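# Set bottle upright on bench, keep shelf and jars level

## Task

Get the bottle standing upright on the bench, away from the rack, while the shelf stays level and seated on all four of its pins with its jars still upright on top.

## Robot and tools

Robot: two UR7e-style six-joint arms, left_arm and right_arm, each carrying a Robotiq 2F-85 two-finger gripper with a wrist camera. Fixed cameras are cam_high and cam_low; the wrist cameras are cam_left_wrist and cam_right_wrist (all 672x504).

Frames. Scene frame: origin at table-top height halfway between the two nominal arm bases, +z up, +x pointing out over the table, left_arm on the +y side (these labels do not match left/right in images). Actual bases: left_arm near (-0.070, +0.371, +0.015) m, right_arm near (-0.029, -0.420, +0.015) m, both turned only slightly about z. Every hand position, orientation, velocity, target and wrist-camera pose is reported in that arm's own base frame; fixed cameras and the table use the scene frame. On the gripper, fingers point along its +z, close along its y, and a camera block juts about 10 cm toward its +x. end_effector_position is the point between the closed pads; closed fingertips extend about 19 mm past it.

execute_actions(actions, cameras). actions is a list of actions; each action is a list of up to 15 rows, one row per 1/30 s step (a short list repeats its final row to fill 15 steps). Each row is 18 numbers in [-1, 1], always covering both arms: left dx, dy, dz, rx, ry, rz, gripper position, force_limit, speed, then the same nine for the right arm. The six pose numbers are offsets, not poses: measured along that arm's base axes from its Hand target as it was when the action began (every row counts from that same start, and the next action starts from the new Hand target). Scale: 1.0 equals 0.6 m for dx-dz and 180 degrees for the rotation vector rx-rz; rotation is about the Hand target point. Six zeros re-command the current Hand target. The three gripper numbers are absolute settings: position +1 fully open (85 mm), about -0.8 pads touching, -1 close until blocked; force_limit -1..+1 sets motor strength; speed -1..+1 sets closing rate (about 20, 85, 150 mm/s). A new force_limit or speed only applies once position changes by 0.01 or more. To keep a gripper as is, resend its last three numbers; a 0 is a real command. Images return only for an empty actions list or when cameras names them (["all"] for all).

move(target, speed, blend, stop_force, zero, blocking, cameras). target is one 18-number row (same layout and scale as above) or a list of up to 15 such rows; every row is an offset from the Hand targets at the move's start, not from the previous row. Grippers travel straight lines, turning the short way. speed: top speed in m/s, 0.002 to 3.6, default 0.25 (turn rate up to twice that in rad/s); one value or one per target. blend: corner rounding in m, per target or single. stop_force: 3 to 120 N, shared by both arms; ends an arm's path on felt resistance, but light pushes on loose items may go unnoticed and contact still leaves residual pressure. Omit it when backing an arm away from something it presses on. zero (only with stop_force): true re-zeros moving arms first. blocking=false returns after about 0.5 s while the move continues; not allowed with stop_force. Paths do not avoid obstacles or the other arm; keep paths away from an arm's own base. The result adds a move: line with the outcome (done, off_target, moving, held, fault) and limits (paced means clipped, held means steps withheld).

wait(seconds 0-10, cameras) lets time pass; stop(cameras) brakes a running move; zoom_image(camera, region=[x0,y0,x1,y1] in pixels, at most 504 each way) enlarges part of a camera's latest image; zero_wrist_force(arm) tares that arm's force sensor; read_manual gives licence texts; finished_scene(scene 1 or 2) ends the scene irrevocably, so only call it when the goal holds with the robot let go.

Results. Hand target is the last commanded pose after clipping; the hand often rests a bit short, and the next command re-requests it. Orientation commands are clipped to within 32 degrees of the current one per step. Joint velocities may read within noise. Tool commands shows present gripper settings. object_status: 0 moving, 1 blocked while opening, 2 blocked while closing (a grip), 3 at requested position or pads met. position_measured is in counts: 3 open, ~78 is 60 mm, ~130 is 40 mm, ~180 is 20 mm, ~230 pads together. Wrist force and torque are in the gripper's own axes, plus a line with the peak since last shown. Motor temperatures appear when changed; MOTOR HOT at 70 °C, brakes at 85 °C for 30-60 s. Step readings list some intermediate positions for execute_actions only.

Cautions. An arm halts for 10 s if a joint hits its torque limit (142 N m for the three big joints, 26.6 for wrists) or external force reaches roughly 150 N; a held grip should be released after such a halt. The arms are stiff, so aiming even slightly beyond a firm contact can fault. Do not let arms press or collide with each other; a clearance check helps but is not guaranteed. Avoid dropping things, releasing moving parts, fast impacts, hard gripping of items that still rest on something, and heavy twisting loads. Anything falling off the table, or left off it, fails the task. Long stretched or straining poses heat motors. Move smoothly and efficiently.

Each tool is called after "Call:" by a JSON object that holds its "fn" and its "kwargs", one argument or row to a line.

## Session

Call:
{"fn": "execute_actions", "kwargs": {
  "actions": []
}}

Call:
{"fn": "zoom_image", "kwargs": {
  "camera": "cam_low",
  "region": [230, 150, 430, 320]
}}

Call:
{"fn": "zoom_image", "kwargs": {
  "camera": "cam_high",
  "region": [220, 160, 480, 420]
}}

Scene clock: 0.00 s.
left_arm: end_effector_position=(+0.6268, +0.0259, +0.1061) position_measured=3 object_status=3 end_effector_quat_wxyz=(+0.007, +0.966, -0.134, +0.221) | right_arm: end_effector_position=(+0.4196, +0.3996, +0.3029) position_measured=3 object_status=3 end_effector_quat_wxyz=(-0.335, -0.495, +0.784, -0.168)
Joint positions: left_arm=[-0.173 -1.26 2.028 -2.784 -1.57 -3.038] | right_arm=[4.143 -2.308 -0.629 -2.544 1.553 -0.117]
Joint velocities: within noise
Joint torques (N m): no reading
Motor temperatures (°C): left_arm=[25 27 25 35 33 33] | right_arm=[24 28 31 29 32 33]
Wrist force (N): no reading
Wrist torque (N m): no reading
Wrist force, peak (N): no reading
Hand target: left_arm +0.6268, +0.0259, +0.1061; +0.007, +0.966, -0.134, +0.221 | right_arm +0.4196, +0.3996, +0.3029; -0.335, -0.495, +0.784, -0.168
Tool commands: left_gripper/position=+1.0 left_gripper/force_limit=+1.0 left_gripper/speed=+1.0 right_gripper/position=+1.0 right_gripper/force_limit=+1.0 right_gripper/speed=+1.0
camera_calibration:
cam_left_wrist: T_world_to_cam=[[-0.253025, -0.965324, -0.0642421, 0.196891], [-0.961406, 0.258304, -0.0947492, 0.621425], [0.108058, 0.0377888, -0.993426, 0.163784], [0, 0, 0, 1]] pos_world=[0.629562, 0.0233578, 0.234235]
cam_right_wrist: T_world_to_cam=[[-0.89149, 0.449109, 0.0595587, 0.186161], [0.39701, 0.837783, -0.374837, -0.370931], [-0.21824, -0.310518, -0.925176, 0.627291], [0, 0, 0, 1]] pos_world=[0.450124, 0.421938, 0.430228]

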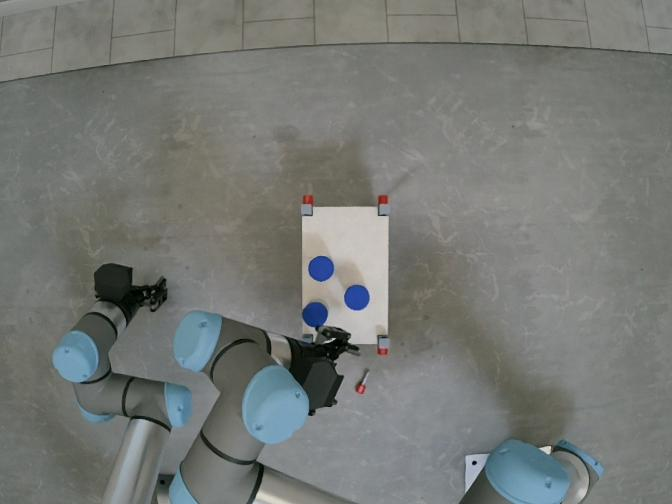

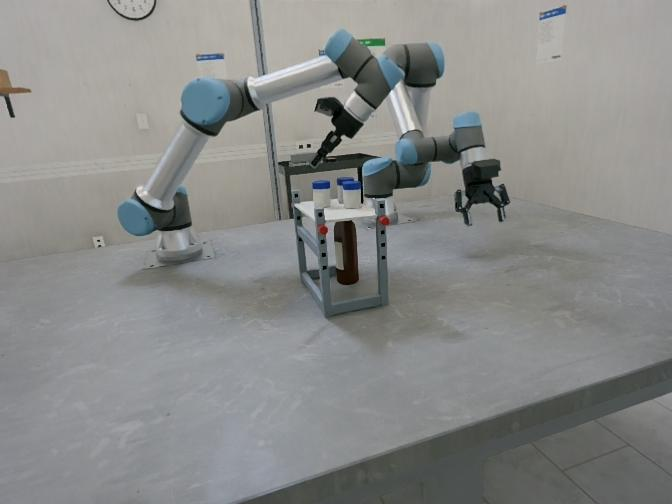

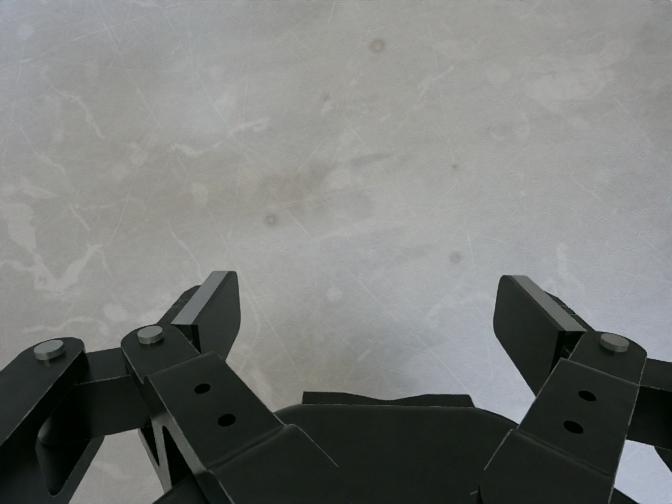

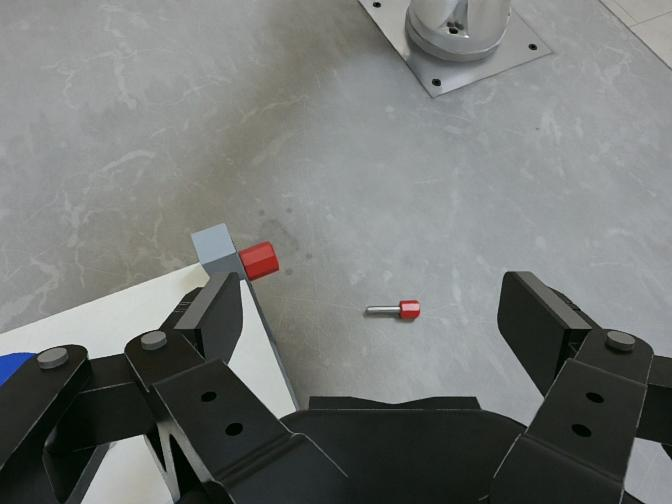

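Scaled by 2.520 from the camera's 672x504 image, which has a finer 960x720 frame.

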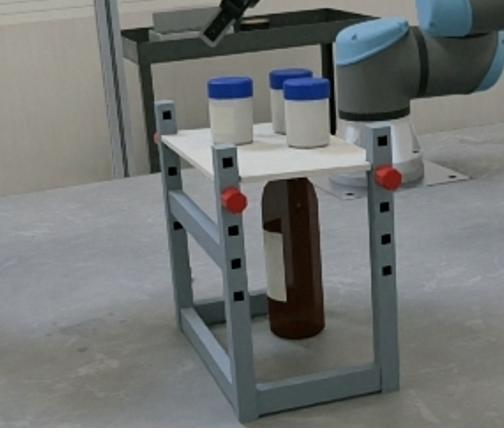

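Scaled by 1.938 from the camera's 672x504 image, which has a finer 960x720 frame.

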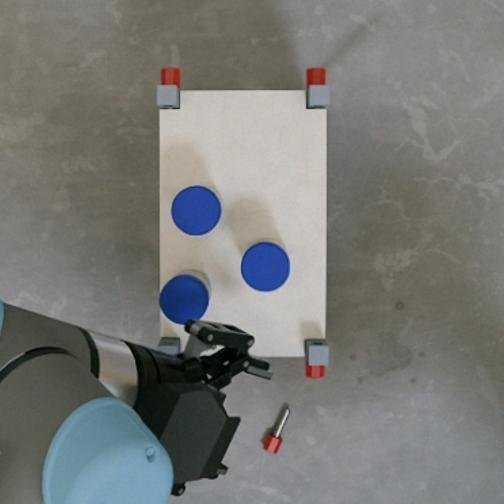

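Call:
{"fn": "move", "kwargs": {
  "target": [
    [-0.0113,-0.2598,0.1232,-0.0839,0.1915,0.1820,0.45,-0.5,0,-0.0827,-0.0327,0.0452,0.0313,-0.1319,-0.2395,0.18,-0.2,0],
    [-0.0467,-0.525,0.0232,-0.1677,0.3830,0.3640,0.45,-0.5,0,-0.191,-0.0527,-0.3048,0.0625,-0.2638,-0.4790,0.18,-0.2,0]
  ],
  "speed": 0.35,
  "blend": 0.03,
  "cameras": ["all"]
}}

Scene clock: 175.93 s.
left_arm: end_effector_position=(+0.5987, -0.2892, +0.1200) position_measured=72 object_status=3 end_effector_quat_wxyz=(+0.188, +0.805, +0.453, -0.333) | right_arm: end_effector_position=(+0.3050, +0.3680, +0.1201) position_measured=107 object_status=3 end_effector_quat_wxyz=(+0.000, +0.230, +0.973, +0.000) end_effector_velocity=(+0.000, +0.000, +0.000) end_effector_angular_velocity=(+0.003, +0.000, -0.006)
Joint positions: left_arm=[-0.381 -0.941 1.442 -1.91 -2.343 -4.483] | right_arm=[4.303 -1.636 -2.07 -1.006 1.571 1.626]
Joint velocities: left_arm=[within noise] | right_arm=[-0.001 0 -0.001 0.003 0.002 0.005]
Joint torques (N m): left_arm=[11.07 -41.31 -28.43 -2.8 -2.62 -1.51] | right_arm=[3.17 11.85 14.49 4.35 0.62 2.54]
Wrist force (N): left_arm=[-0.6 -1.6 1.4] | right_arm=[-3.0 -1.4 -0.8]
Wrist torque (N m): left_arm=[-0.19 0.34 -0.40] | right_arm=[-0.17 0.46 -0.27]
Wrist force, peak (N): left_arm=[-0.6 -1.4 2.7] | right_arm=[-3.1 -1.6 -0.8]
Hand target: left_arm +0.5988, -0.2891, +0.1200; +0.188, +0.805, +0.454, -0.333 | right_arm +0.3050, +0.3680, +0.1200; +0.000, +0.230, +0.973, +0.000
Off the commanded pose: left_arm 0.000 m, 0 deg | right_arm 0.000 m, 0 deg.
move: done
camera_calibration:
cam_left_wrist: T_world_to_cam=[[0.847653, -0.530339, -0.0150118, -0.652491], [-0.212454, -0.365226, 0.906352, -0.0717319], [-0.486156, -0.765082, -0.422257, 0.247538], [0, 0, 0, 1]] pos_world=[0.658188, -0.182853, 0.159744]
cam_right_wrist: T_world_to_cam=[[0.44978, 0.893086, -0.00976445, -0.455047], [0.830905, -0.414404, 0.371304, -0.128687], [0.32756, -0.175118, -0.92846, 0.207398], [0, 0, 0, 1]] pos_world=[0.243663, 0.389387, 0.235899]

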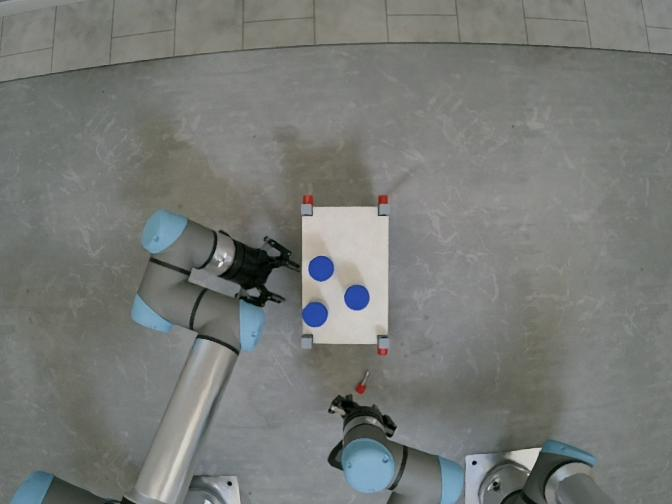

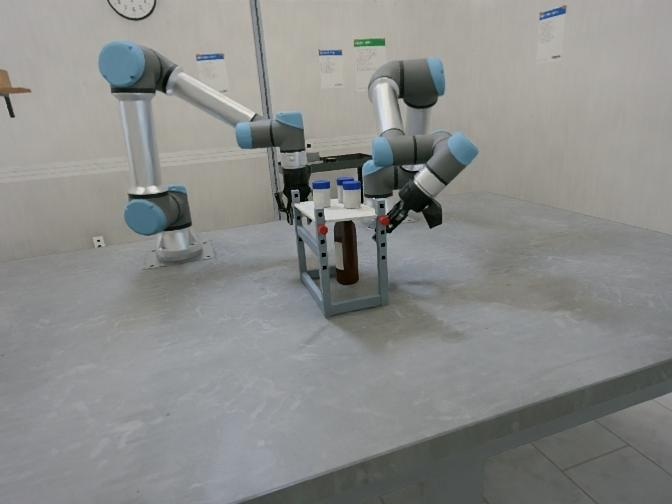

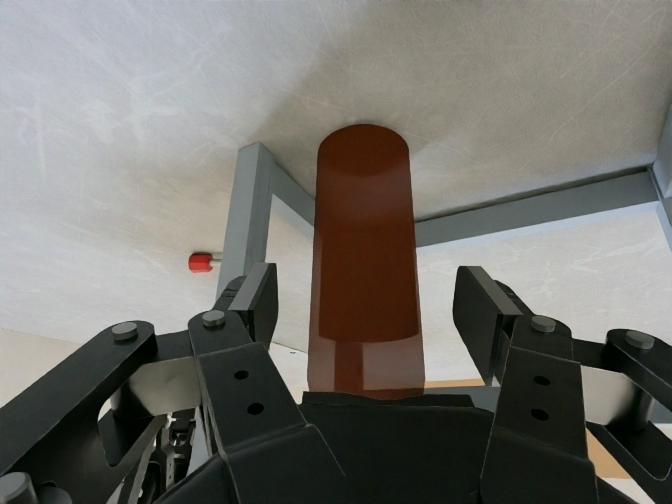

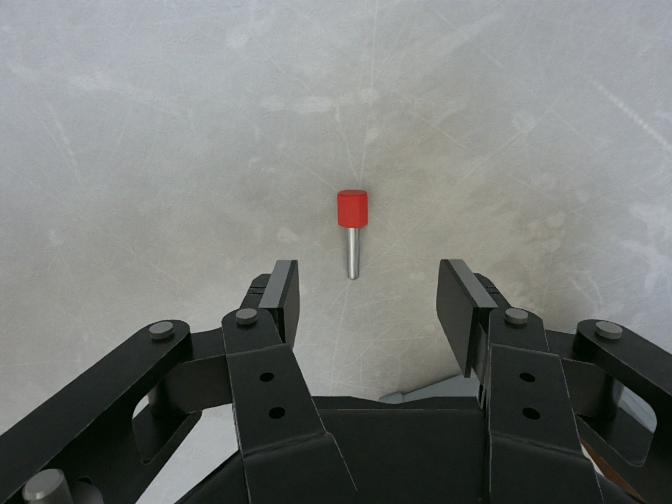

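Call:
{"fn": "move", "kwargs": {
  "target": [-0.0365,-0.0843,-0.0833,0,0,0,0.45,-0.5,0,-0.0017,-0.0033,-0.1892,0,0,0,0.18,-0.2,0],
  "speed": 0.12,
  "stop_force": 8,
  "cameras": ["cam_left_wrist","cam_right_wrist"]
}}

Scene clock: 202.23 s.
left_arm: end_effector_position=(+0.5769, -0.3397, +0.0700) position_measured=72 object_status=3 end_effector_quat_wxyz=(+0.188, +0.805, +0.454, -0.333) | right_arm: end_effector_position=(+0.3040, +0.3660, +0.0065) position_measured=107 object_status=3 end_effector_quat_wxyz=(+0.000, +0.230, +0.973, +0.000)
Joint positions: left_arm=[-0.461 -0.89 1.524 -2.123 -2.353 -4.595] | right_arm=[4.303 -1.844 -2.203 -0.665 1.571 1.626]
Joint torques (N m): left_arm=[12.64 -54.05 -27.68 -4.65 0.02 -1.26] | right_arm=[-5.78 16.83 10.41 4.61 -1.02 -2.68]
Wrist force (N): left_arm=[-0.7 -2.0 1.3] | right_arm=[-3.0 -1.6 -0.6]
Wrist torque (N m): left_arm=[-0.24 0.35 -0.46] | right_arm=[-0.21 0.44 -0.29]
Wrist force, peak (N): left_arm=[-0.7 -1.8 2.5] | right_arm=[-3.1 -1.4 -2.5]
Hand target: left_arm +0.5769, -0.3397, +0.0700; +0.188, +0.805, +0.454, -0.333 | right_arm +0.3040, +0.3660, +0.0065; +0.000, +0.230, +0.973, +0.000
Off the commanded pose: left_arm 0.000 m, 0 deg | right_arm 0.000 m, 0 deg.
move: done
camera_calibration:
cam_left_wrist: T_world_to_cam=[[0.847778, -0.530139, -0.0149939, -0.66158], [-0.212342, -0.365205, 0.906386, -0.0495599], [-0.485986, -0.765231, -0.422184, 0.17704], [0, 0, 0, 1]] pos_world=[0.636389, -0.233352, 0.109744]
cam_right_wrist: T_world_to_cam=[[0.44995, 0.892999, -0.0098828, -0.453914], [0.830817, -0.414509, 0.371383, -0.0864532], [0.327548, -0.175315, -0.928427, 0.101976], [0, 0, 0, 1]] pos_world=[0.242663, 0.387387, 0.122299]
Images, in order (width x height): cam_left_wrist 672x504, cam_right_wrist 672x504.

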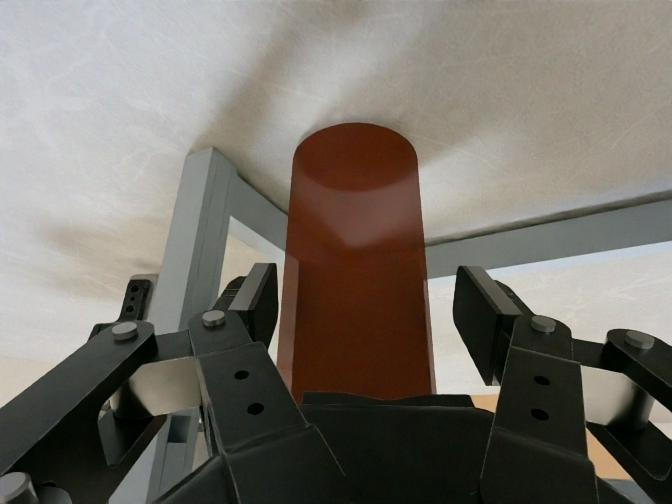

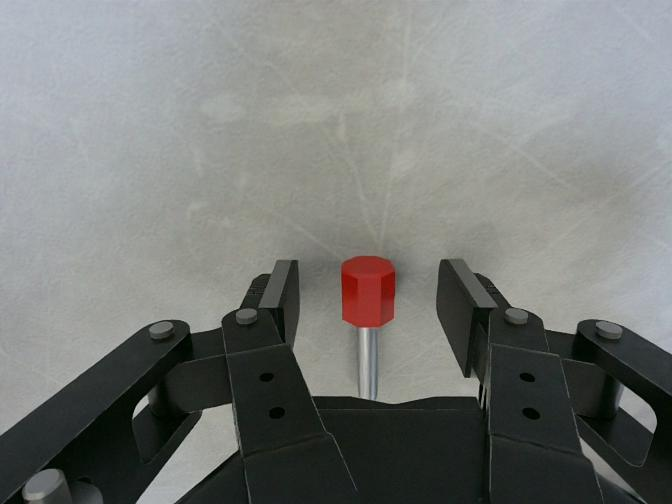

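Call:
{"fn": "move", "kwargs": {
  "target": [-0.0323,-0.0512,-0.0583,0,0,0,0.45,-0.5,0,-0.0022,0.0012,0,0,0,0,0.18,-0.2,0],
  "speed": 0.08,
  "cameras": ["cam_left_wrist"]
}}

Scene clock: 210.13 s.
left_arm: end_effector_position=(+0.5573, -0.3705, +0.0350) position_measured=72 object_status=3 end_effector_quat_wxyz=(+0.188, +0.805, +0.453, -0.333) | right_arm: end_effector_position=(+0.3026, +0.3667, +0.0065) position_measured=107 object_status=3 end_effector_quat_wxyz=(+0.000, +0.230, +0.973, +0.000)
Joint positions: left_arm=[-0.514 -0.848 1.578 -2.271 -2.356 -4.67] | right_arm=[4.306 -1.843 -2.204 -0.665 1.571 1.63]
Joint torques (N m): left_arm=[12.53 -51.35 -26.29 -3.5 -1.15 0.22] | right_arm=[3.4 38.72 11.78 4.49 -0.75 0.86]
Wrist force (N): left_arm=[-0.7 -1.8 1.4] | right_arm=[-2.7 -1.5 -0.2]
Wrist torque (N m): left_arm=[-0.22 0.36 -0.46] | right_arm=[-0.20 0.41 -0.30]
Wrist force, peak (N): left_arm=[-0.7 -2.1 2.7] | right_arm=[-3.2 -1.9 -0.5]
Hand target: left_arm +0.5575, -0.3704, +0.0351; +0.188, +0.805, +0.454, -0.333 | right_arm +0.3027, +0.3667, +0.0065; +0.000, +0.230, +0.973, +0.000
Off the commanded pose: left_arm 0.000 m, 0 deg | right_arm 0.000 m, 0 deg.
move: done
camera_calibration:
cam_left_wrist: T_world_to_cam=[[0.847647, -0.530342, -0.0152021, -0.661858], [-0.212255, -0.36523, 0.906397, -0.0332859], [-0.486253, -0.765078, -0.422154, 0.129419], [0, 0, 0, 1]] pos_world=[0.616888, -0.264153, 0.0747434]
Images, in order (width x height): cam_left_wrist 672x504.

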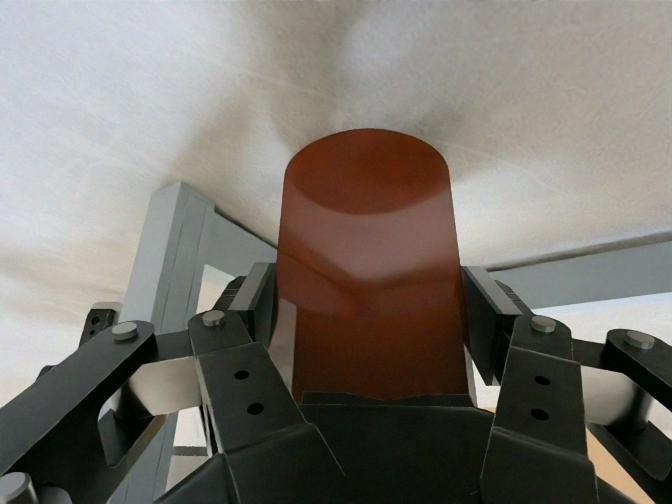

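Call:
{"fn": "execute_actions", "kwargs": {
  "actions": [
    [[0,0,0,0,0,0,-1,-0.5,-1,0,0,0,0,0,0,-1,-0.2,-1]],
    [[0,0,0,0,0,0,-1,-0.5,-1,0,0,0,0,0,0,-1,-0.2,-1]]
  ],
  "cameras": ["cam_left_wrist"]
}}

Scene clock: 219.23 s.
left_arm: end_effector_position=(+0.5575, -0.3704, +0.0351) position_measured=77 object_status=2 end_effector_quat_wxyz=(+0.188, +0.805, +0.454, -0.333) | right_arm: end_effector_position=(+0.3027, +0.3667, +0.0065) position_measured=187 object_status=0 end_effector_quat_wxyz=(+0.000, +0.230, +0.973, +0.000)
Joint positions: left_arm=[-0.514 -0.848 1.578 -2.271 -2.356 -4.67] | right_arm=[4.306 -1.843 -2.204 -0.665 1.571 1.629]
Joint torques (N m): left_arm=[-3.15 -36.82 -11.83 -2.51 -0.14 0.12] | right_arm=[-6.29 35.23 21.1 2.94 -1.29 -2.58]
Wrist force (N): left_arm=[-4.9 -3.0 -5.3] | right_arm=[-2.6 -2.5 -7.2]
Wrist torque (N m): left_arm=[-0.01 0.42 -0.60] | right_arm=[-0.17 0.38 -0.30]
Wrist force, peak (N): left_arm=[-4.9 -3.3 -5.6] | right_arm=[-2.6 -2.5 -7.2]
Hand target: left_arm +0.5575, -0.3704, +0.0351; +0.188, +0.805, +0.454, -0.333 | right_arm +0.3027, +0.3667, +0.0065; +0.000, +0.230, +0.973, +0.000
Off the commanded pose: left_arm 0.000 m, 0 deg | right_arm 0.000 m, 0 deg.
Step readings (end_effector_position of left_arm | right_arm):
0: (+0.5575, -0.3704, +0.0351) | (+0.3027, +0.3667, +0.0065)
1: (+0.5575, -0.3704, +0.0351) | (+0.3027, +0.3667, +0.0065)
2: (+0.5575, -0.3704, +0.0351) | (+0.3027, +0.3667, +0.0065)
4: (+0.5575, -0.3704, +0.0351) | (+0.3027, +0.3667, +0.0065)
8: (+0.5575, -0.3704, +0.0351) | (+0.3027, +0.3667, +0.0065)
15: (+0.5575, -0.3704, +0.0351) | (+0.3027, +0.3667, +0.0065)
16: (+0.5575, -0.3704, +0.0351) | (+0.3027, +0.3667, +0.0065)
17: (+0.5575, -0.3704, +0.0351) | (+0.3027, +0.3667, +0.0065)
19: (+0.5575, -0.3704, +0.0351) | (+0.3027, +0.3667, +0.0065)
23: (+0.5575, -0.3704, +0.0351) | (+0.3027, +0.3667, +0.0065)
30: (+0.5575, -0.3704, +0.0351) | (+0.3027, +0.3667, +0.0065)
camera_calibration:
cam_left_wrist: T_world_to_cam=[[0.847778, -0.530139, -0.0149939, -0.661933], [-0.212342, -0.365205, 0.906386, -0.0331676], [-0.485986, -0.765231, -0.422184, 0.129343], [0, 0, 0, 1]] pos_world=[0.616989, -0.264052, 0.0747443]
Images, in order (width x height): cam_left_wrist 672x504.

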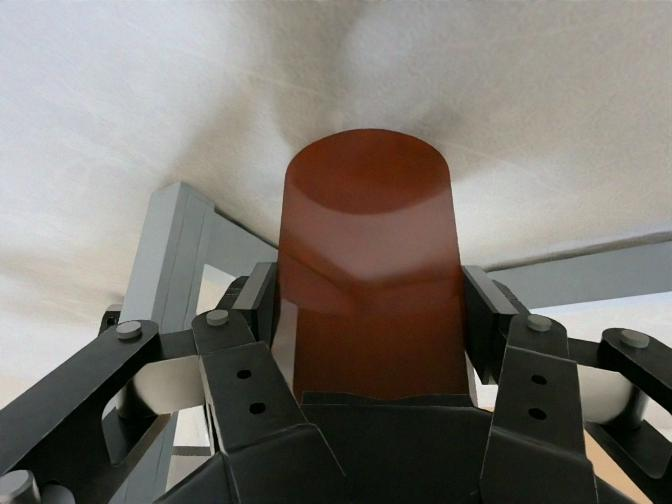

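Call:
{"fn": "move", "kwargs": {
  "target": [
    [0,0,0.0117,0,0,0,-1,-0.5,-1,0,0,0.189,0,0,0,-1,-0.2,-1],
    [0,0,0.0117,0,0,0,-1,-0.5,-1,0.1538,0.1618,0.3333,-0.0102,-0.0396,0.1348,-1,-0.2,-1]
  ],
  "speed": 0.2,
  "blend": 0.02,
  "cameras": ["all"]
}}

Call:
{"fn": "zoom_image", "kwargs": {
  "camera": "cam_right_wrist",
  "region": [320, 300, 440, 420]
}}

Call:
{"fn": "zoom_image", "kwargs": {
  "camera": "cam_high",
  "region": [250, 290, 400, 410]
}}

Call:
{"fn": "zoom_image", "kwargs": {
  "camera": "cam_low",
  "region": [280, 170, 420, 290]
}}

Scene clock: 241.97 s.
left_arm: end_effector_position=(+0.5575, -0.3704, +0.0421) position_measured=77 object_status=2 end_effector_quat_wxyz=(+0.188, +0.805, +0.454, -0.333) | right_arm: end_effector_position=(+0.3801, +0.4480, +0.1926) position_measured=187 object_status=2 end_effector_quat_wxyz=(+0.054, +0.054, +0.997, +0.000)
Joint positions: left_arm=[-0.514 -0.859 1.576 -2.258 -2.356 -4.67] | right_arm=[4.283 -1.778 -1.713 -1.183 1.47 1.249]
Joint torques (N m): left_arm=[2.41 -46.35 -21.8 -5.27 -4.26 0.37] | right_arm=[1.06 44.24 16.95 4.75 2.02 2.32]
Wrist force (N): left_arm=[5.8 -2.1 7.2] | right_arm=[-3.4 -1.1 -0.6]
Wrist torque (N m): left_arm=[-0.23 0.23 -0.47] | right_arm=[-0.16 0.54 -0.28]
Wrist force, peak (N): left_arm=[6.2 -2.1 7.6] | right_arm=[-3.0 -2.7 -7.4]
Hand target: left_arm +0.5575, -0.3704, +0.0421; +0.188, +0.805, +0.454, -0.333 | right_arm +0.3800, +0.4480, +0.1927; +0.054, +0.054, +0.997, +0.000 (not the last commanded pose)
Off the commanded pose: left_arm 0.000 m, 0 deg | right_arm 0.026 m, 4 deg.
move: held (right_arm; a check stopped the path); path passed 1 of 2 targets; limits=held
pose unreachable (right arm): on one or more control steps of this call, first in action 0 (counted from 0), this arm could not follow its commanded pose, so it was not sent that pose on those steps. It may still have moved: this result reports where it is.
cause: moving toward the commanded pose would bring a part of the arm too close to another arm (this arm's gripper and a part of the left arm just beyond its joint 3 (elbow), where that arm would come to rest).
camera_calibration:
cam_left_wrist: T_world_to_cam=[[0.84776, -0.53017, -0.0149169, -0.66183], [-0.212415, -0.36516, 0.906387, -0.0395469], [-0.485986, -0.76523, -0.422184, 0.132341], [0, 0, 0, 1]] pos_world=[0.616989, -0.264052, 0.0818446]
cam_right_wrist: T_world_to_cam=[[0.111661, 0.993732, -0.00531442, -0.477049], [0.877764, -0.0961204, 0.469351, -0.36411], [0.465898, -0.0570731, -0.882996, 0.150013], [0, 0, 0, 1]] pos_world=[0.30298, 0.447622, 0.300821]

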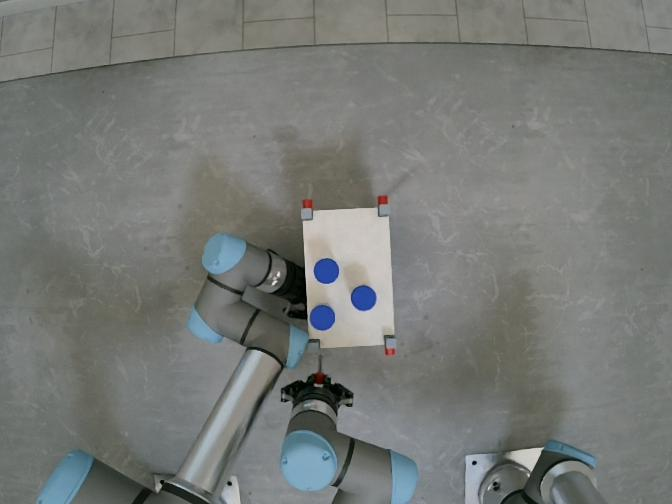

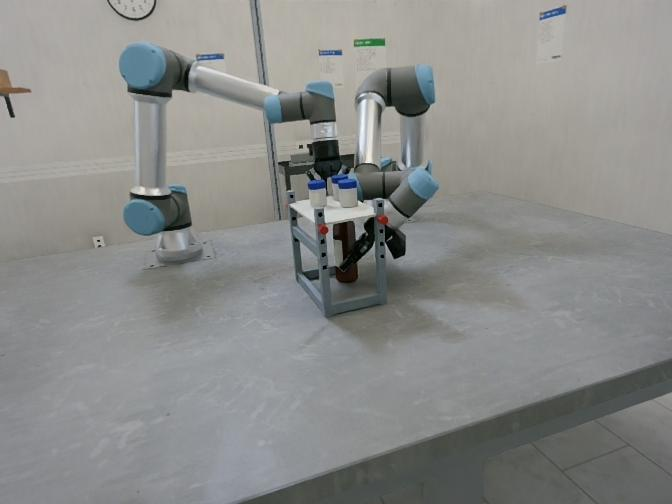

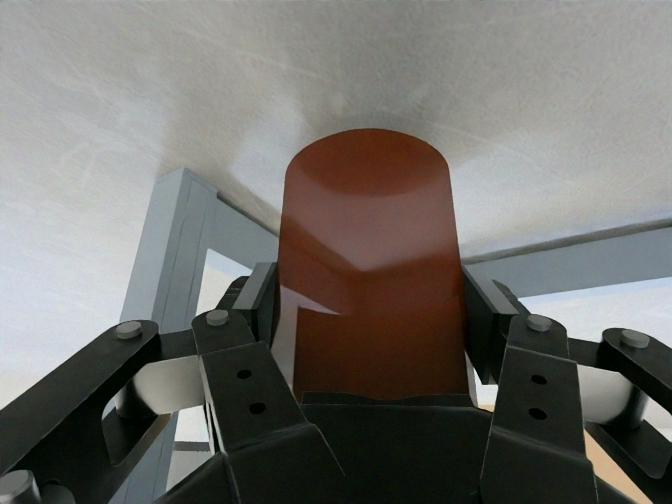

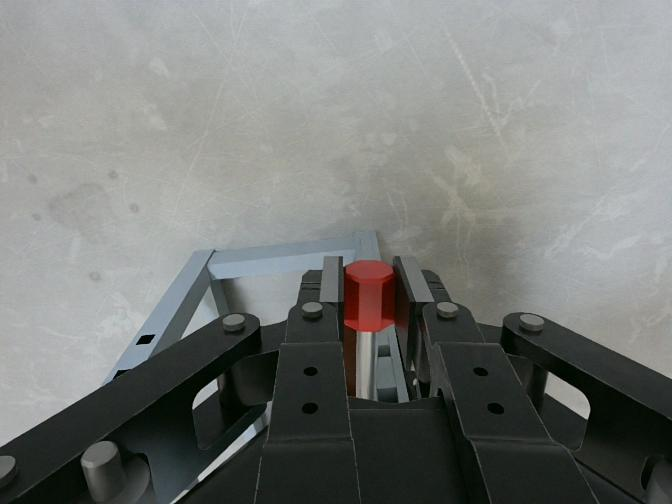

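Scaled by 4.200 from the camera's 672x504 image, which has a finer 960x720 frame.

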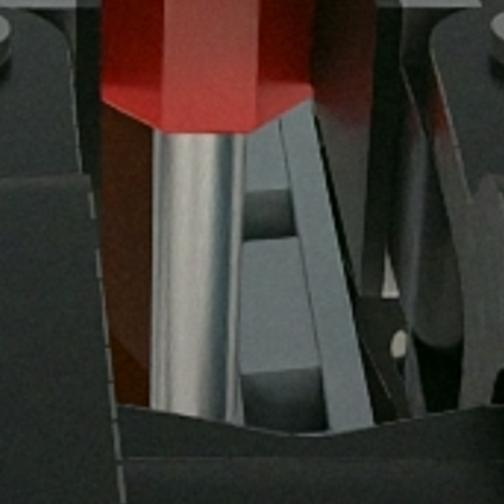

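Scaled by 3.360 from the camera's 672x504 image, which has a finer 960x720 frame.

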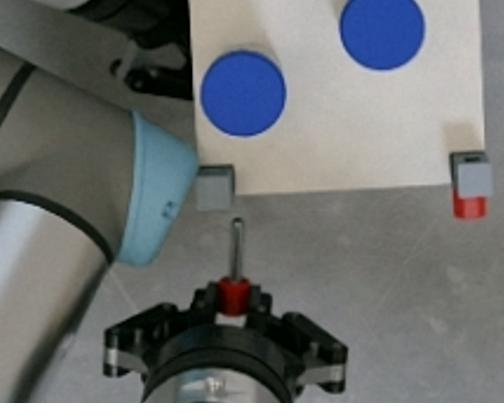

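Scaled by 3.600 from the camera's 672x504 image, which has a finer 960x720 frame.

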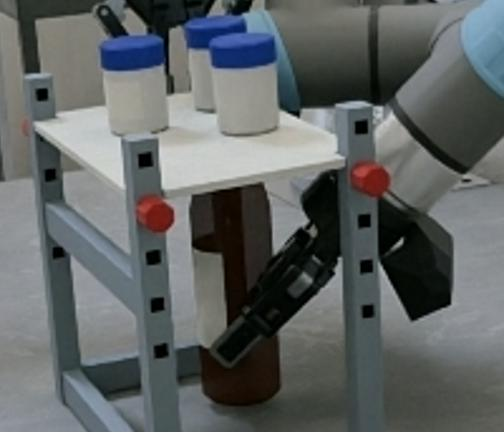

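Call:
{"fn": "move", "kwargs": {
  "target": [
    [0,0,-0.0117,0,0,0,-1,-0.5,-1,-0.0833,-0.08,0.0955,0.0822,-0.0072,0.0172,-1,-0.2,-1],
    [0,0,-0.0117,0,0,0,0.6,-0.5,-0.3,-0.0833,-0.08,0.0955,0.1644,-0.0143,0.0343,-1,-0.2,-1],
    [0.0733,0.121,0.1298,0,0,0,0.6,-0.5,-0.3,-0.0833,-0.08,0.0955,0.1644,-0.0143,0.0343,-1,-0.2,-1]
  ],
  "speed": 0.15,
  "cameras": ["cam_high","cam_low","cam_left_wrist"]
}}

Scene clock: 460.00 s.
left_arm: end_effector_position=(+0.6015, -0.2978, +0.1199) position_measured=53 object_status=3 end_effector_quat_wxyz=(+0.188, +0.805, +0.454, -0.333) | right_arm: end_effector_position=(+0.3300, +0.4000, +0.2500) position_measured=187 object_status=2 end_effector_quat_wxyz=(+0.060, +0.013, +0.964, +0.258)
Joint positions: left_arm=[-0.391 -0.931 1.427 -1.916 -2.344 -4.497] | right_arm=[4.218 -1.424 -2.143 -0.623 1.698 1.138]
Joint torques (N m): left_arm=[-8.38 -48 -24.5 -0.17 -2.62 0.5] | right_arm=[10.94 5.73 16.64 5.44 2.03 2.09]
Wrist force (N): left_arm=[-0.5 -1.7 1.4] | right_arm=[-4.0 -0.3 -0.3]
Wrist torque (N m): left_arm=[-0.21 0.32 -0.33] | right_arm=[0.02 0.61 -0.31]
Wrist force, peak (N): left_arm=[6.4 -1.8 7.5] | right_arm=[-4.4 -0.3 0.1]
Hand target: left_arm +0.6015, -0.2978, +0.1200; +0.188, +0.805, +0.454, -0.333 | right_arm +0.3300, +0.4000, +0.2500; +0.060, +0.013, +0.964, +0.258
Off the commanded pose: left_arm 0.000 m, 0 deg | right_arm 0.000 m, 0 deg.
move: done
camera_calibration:
cam_left_wrist: T_world_to_cam=[[0.847846, -0.530032, -0.014935, -0.659508], [-0.212379, -0.365262, 0.906355, -0.0742443], [-0.485853, -0.765277, -0.422254, 0.24204], [0, 0, 0, 1]] pos_world=[0.660989, -0.191452, 0.159644]
Images, in order (width x height): cam_high 672x504, cam_low 672x504, cam_left_wrist 672x504.

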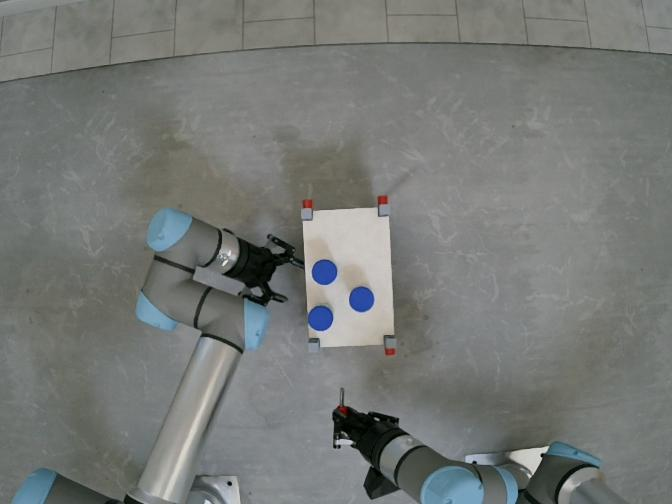

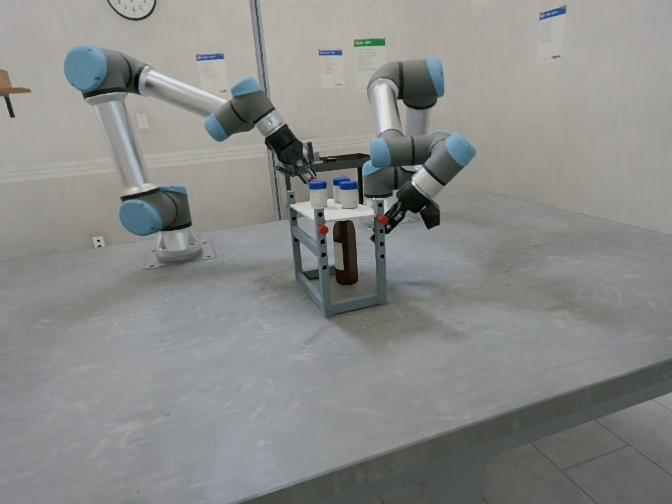

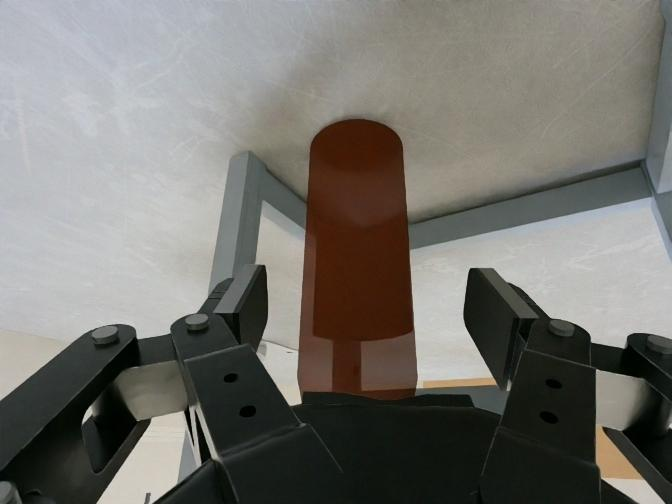

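Call:
{"fn": "move", "kwargs": {
  "target": [
    [-0.0115,0.1355,0.0917,-0.2221,-0.4484,0.0423,0.6,-0.5,-0.3,0,0,0,0,0,0,-1,-0.2,-1],
    [-0.034,0.018,0.08,-0.2221,-0.4484,0.0423,-1,-0.5,0.3,0.0953,0.0725,-0.0753,0,0,0,-1,-0.2,-1]
  ],
  "speed": 0.35,
  "cameras": ["all"]
}}

Call:
{"fn": "zoom_image", "kwargs": {
  "camera": "cam_right_wrist",
  "region": [320, 300, 440, 420]
}}

Scene clock: 470.67 s.
left_arm: end_effector_position=(+0.5811, -0.2870, +0.1680) position_measured=233 object_status=0 end_effector_quat_wxyz=(+0.692, +0.692, +0.144, +0.144) | right_arm: end_effector_position=(+0.3872, +0.4435, +0.2048) position_measured=187 object_status=2 end_effector_quat_wxyz=(+0.060, +0.013, +0.964, +0.258)
Joint positions: left_arm=[-0.388 -0.698 1.912 -4.356 -2.344 -4.713] | right_arm=[4.152 -1.661 -2.044 -0.494 1.731 1.08]
Joint torques (N m): left_arm=[-15.1 -48.99 -0.21 -1.25 1.49 -1.66] | right_arm=[-4.79 14.19 28.16 5.4 -1.82 -2.45]
Wrist force (N): left_arm=[-1.6 -1.6 -0.1] | right_arm=[-3.6 -0.1 -0.2]
Wrist torque (N m): left_arm=[-0.20 0.23 -0.30] | right_arm=[0.05 0.60 -0.33]
Wrist force, peak (N): left_arm=[-3.7 -1.9 2.6] | right_arm=[-6.5 0.4 2.7]
Hand target: left_arm +0.5811, -0.2870, +0.1680; +0.692, +0.692, +0.144, +0.144 | right_arm +0.3872, +0.4435, +0.2048; +0.060, +0.013, +0.964, +0.258
Off the commanded pose: left_arm 0.000 m, 0 deg | right_arm 0.000 m, 0 deg.
move: done
camera_calibration:
cam_left_wrist: T_world_to_cam=[[0.00897641, -0.0189463, 0.99978, -0.172033], [-0.998119, -0.0608093, 0.00780913, 0.576738], [0.060648, -0.99797, -0.0194565, -0.191327], [0, 0, 0, 1]] pos_world=[0.588801, -0.159127, 0.163769]
cam_right_wrist: T_world_to_cam=[[-0.00248199, 0.871402, 0.490564, -0.476387], [0.875558, -0.235102, 0.422048, -0.304354], [0.483106, 0.430565, -0.762379, -0.0905403], [0, 0, 0, 1]] pos_world=[0.309038, 0.382554, 0.293124]

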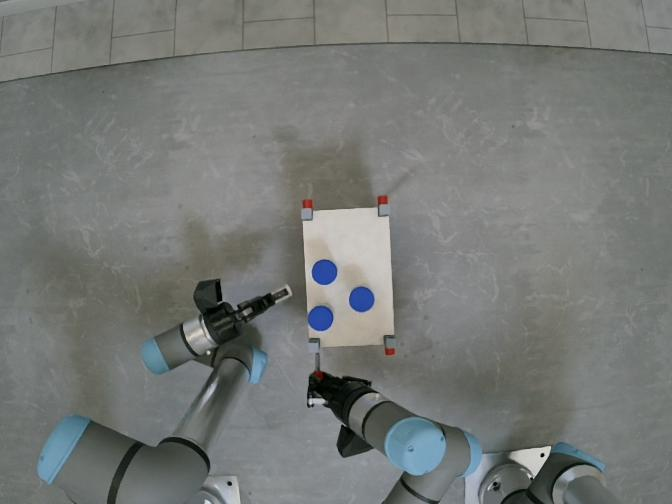

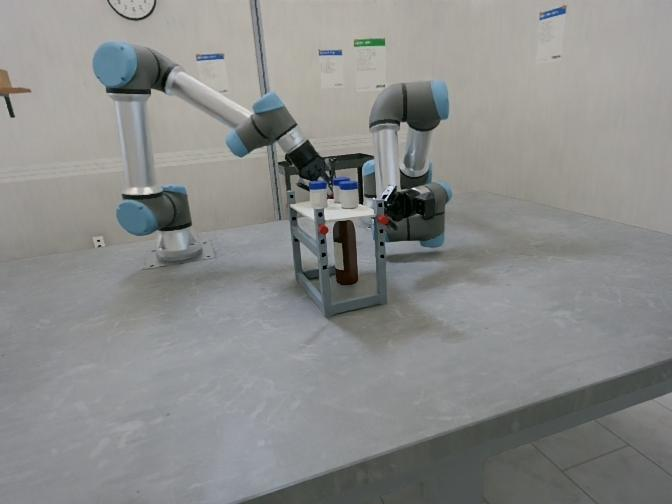

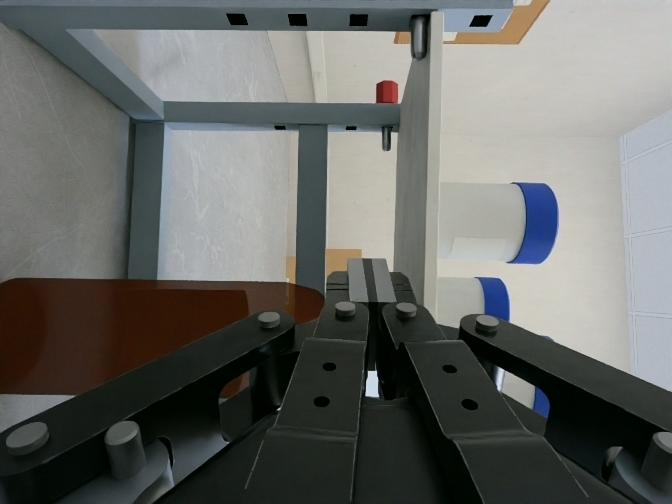

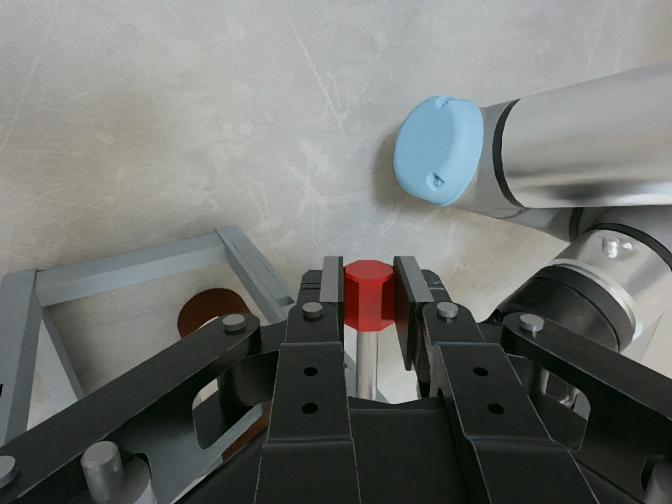

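Scaled by 4.200 from the camera's 672x504 image, which has a finer 960x720 frame.

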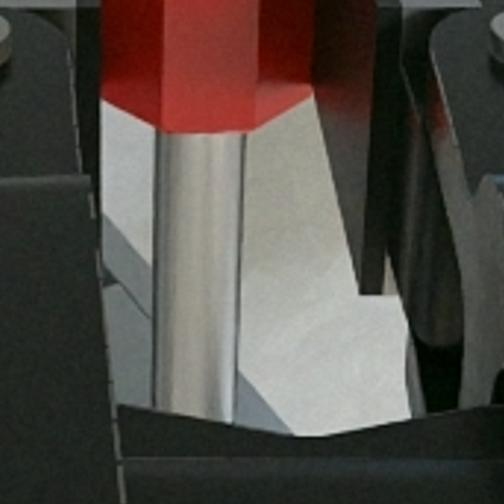

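Call:
{"fn": "zoom_image", "kwargs": {
  "camera": "cam_left_wrist",
  "region": [320, 180, 480, 340]
}}

Call:
{"fn": "zoom_image", "kwargs": {
  "camera": "cam_high",
  "region": [250, 250, 400, 410]
}}

Scaled by 3.150 from the camera's 672x504 image, which has a finer 960x720 frame.

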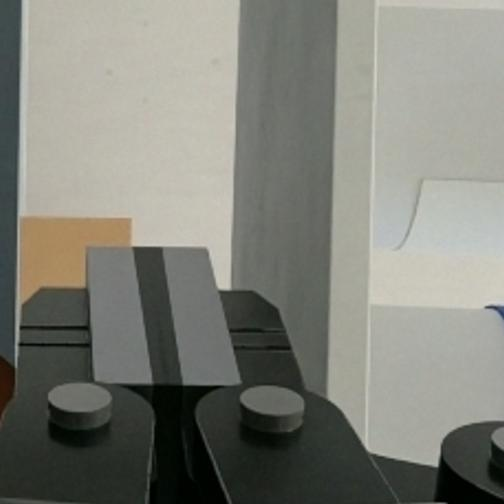

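Scaled by 3.150 from the camera's 672x504 image, which has a finer 960x720 frame.

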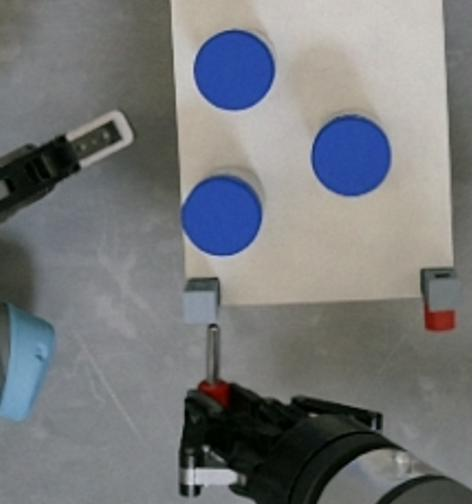

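Call:
{"fn": "move", "kwargs": {
  "target": [0.04,-0.0918,0,0,0,0,-1,-0.5,0.3,0.0167,0.0003,0,-0.0002,0.0231,0.0133,-1,-0.2,-1],
  "speed": 0.1
}}

Call:
{"fn": "move", "kwargs": {
  "target": [0,0,0.05,0,0,0,-1,-0.5,0.3,0,0,0,0,0,0,-1,-0.2,-1],
  "speed": 0.015,
  "stop_force": 3,
  "cameras": ["all"]
}}

Call:
{"fn": "zoom_image", "kwargs": {
  "camera": "cam_right_wrist",
  "region": [320, 300, 440, 420]
}}

Call:
{"fn": "zoom_image", "kwargs": {
  "camera": "cam_high",
  "region": [280, 300, 380, 400]
}}

Scene clock: 522.40 s.
left_arm: end_effector_position=(+0.6050, -0.3421, +0.1679) position_measured=233 object_status=3 end_effector_quat_wxyz=(+0.692, +0.692, +0.144, +0.144) | right_arm: end_effector_position=(+0.3973, +0.4437, +0.2047) position_measured=187 object_status=2 end_effector_quat_wxyz=(+0.020, +0.002, +0.966, +0.258)
Joint positions: left_arm=[-0.471 -0.667 1.811 -4.287 -2.26 -4.713] | right_arm=[4.096 -1.701 -1.979 -0.571 1.83 1.02]
Joint torques (N m): left_arm=[7.34 -50.32 -9.75 -2.89 0.18 0.59] | right_arm=[8.11 38.69 19.62 4.17 -0.41 2.1]
Wrist force (N): left_arm=[-1.6 -1.5 0.4] | right_arm=[-3.5 0.1 -0.3]
Wrist torque (N m): left_arm=[-0.19 0.24 -0.30] | right_arm=[0.07 0.54 -0.32]
Wrist force, peak (N): left_arm=[-1.6 -1.4 1.9] | right_arm=[-4.3 0.0 -0.7]
Hand target: left_arm +0.6051, -0.3421, +0.1680; +0.692, +0.692, +0.144, +0.144 | right_arm +0.3972, +0.4437, +0.2048; +0.020, +0.002, +0.966, +0.258
Off the commanded pose: left_arm 0.000 m, 0 deg | right_arm 0.000 m, 0 deg.
move: done

Scene clock: 525.20 s.
left_arm: end_effector_position=(+0.6050, -0.3421, +0.1979) position_measured=233 object_status=3 end_effector_quat_wxyz=(+0.692, +0.692, +0.144, +0.144) | right_arm: end_effector_position=(+0.3972, +0.4437, +0.2048) position_measured=187 object_status=2 end_effector_quat_wxyz=(+0.020, +0.002, +0.966, +0.258)
Joint positions: left_arm=[-0.471 -0.732 1.826 -4.236 -2.26 -4.713] | right_arm=[4.096 -1.701 -1.979 -0.572 1.83 1.02]
Joint torques (N m): left_arm=[11.75 -39.33 -16.75 -4.27 1.14 0.91] | right_arm=[11.11 39.09 27.33 2.13 2.51 2.5]
Wrist force (N): left_arm=[-1.1 -4.0 0.3] | right_arm=[-3.6 0.1 -0.3]
Wrist torque (N m): left_arm=[-0.18 0.19 -0.27] | right_arm=[0.07 0.55 -0.32]
Wrist force, peak (N): left_arm=[-1.6 -4.8 0.7] | right_arm=[-4.0 0.2 -0.4]
Hand target: left_arm +0.6051, -0.3421, +0.1980; +0.692, +0.692, +0.144, +0.144 | right_arm +0.3972, +0.4437, +0.2048; +0.020, +0.002, +0.966, +0.258
Off the commanded pose: left_arm 0.000 m, 0 deg | right_arm 0.000 m, 0 deg.
move: done
camera_calibration:
cam_left_wrist: T_world_to_cam=[[0.00897641, -0.0189463, 0.99978, -0.203285], [-0.998119, -0.0608093, 0.00780913, 0.597008], [0.060648, -0.99797, -0.0194565, -0.247181], [0, 0, 0, 1]] pos_world=[0.612701, -0.214227, 0.193769]
cam_right_wrist: T_world_to_cam=[[-0.00334174, 0.871587, 0.490229, -0.476224], [0.912874, -0.197468, 0.357305, -0.331358], [0.408227, 0.448711, -0.79499, -0.0670941], [0, 0, 0, 1]] pos_world=[0.328287, 0.379744, 0.298515]

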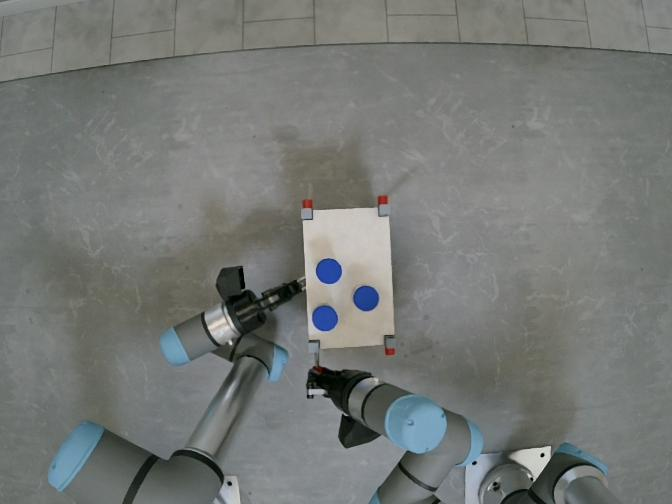

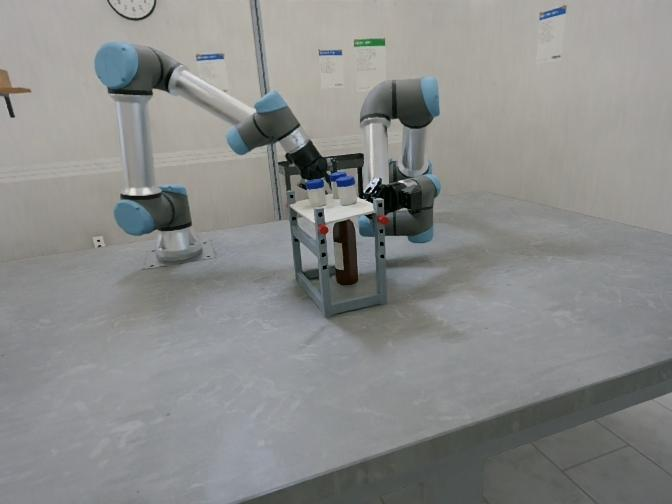

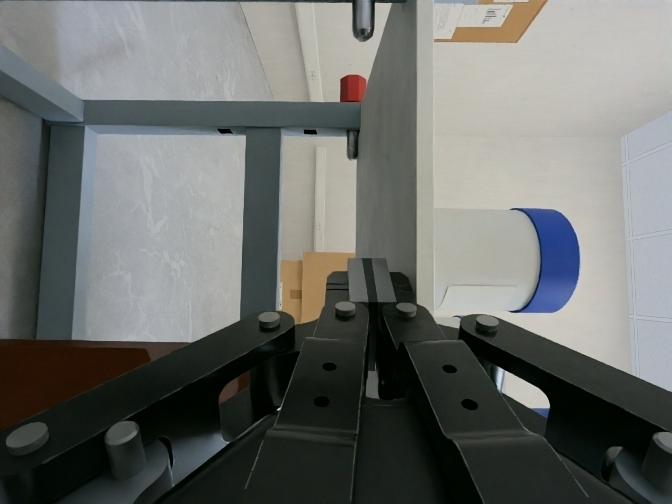

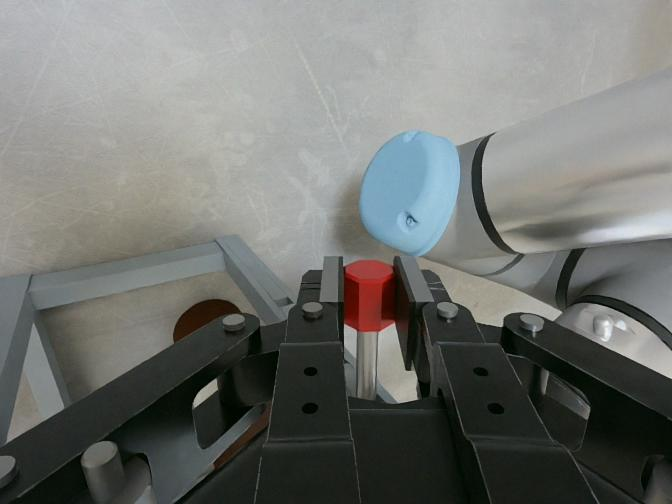

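Scaled by 4.200 from the camera's 672x504 image, which has a finer 960x720 frame.

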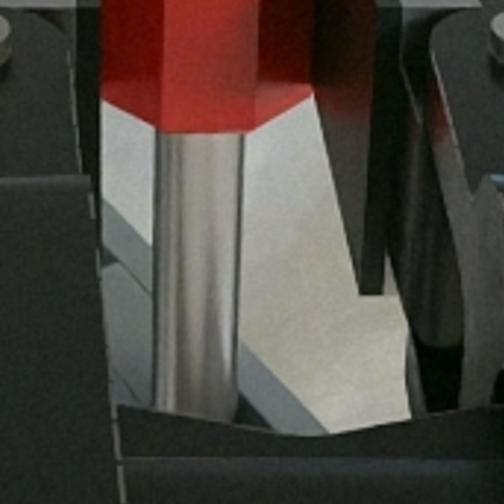

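Scaled by 5.040 from the camera's 672x504 image, which has a finer 960x720 frame.

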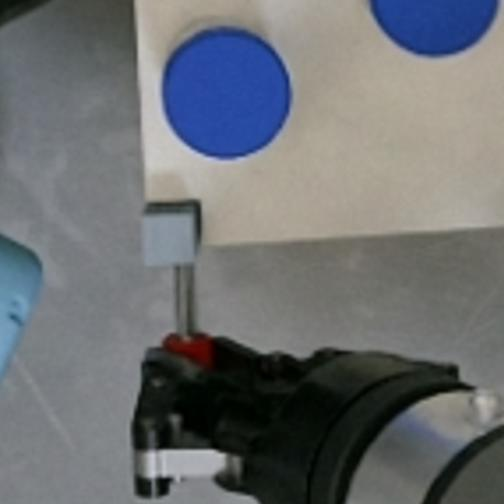

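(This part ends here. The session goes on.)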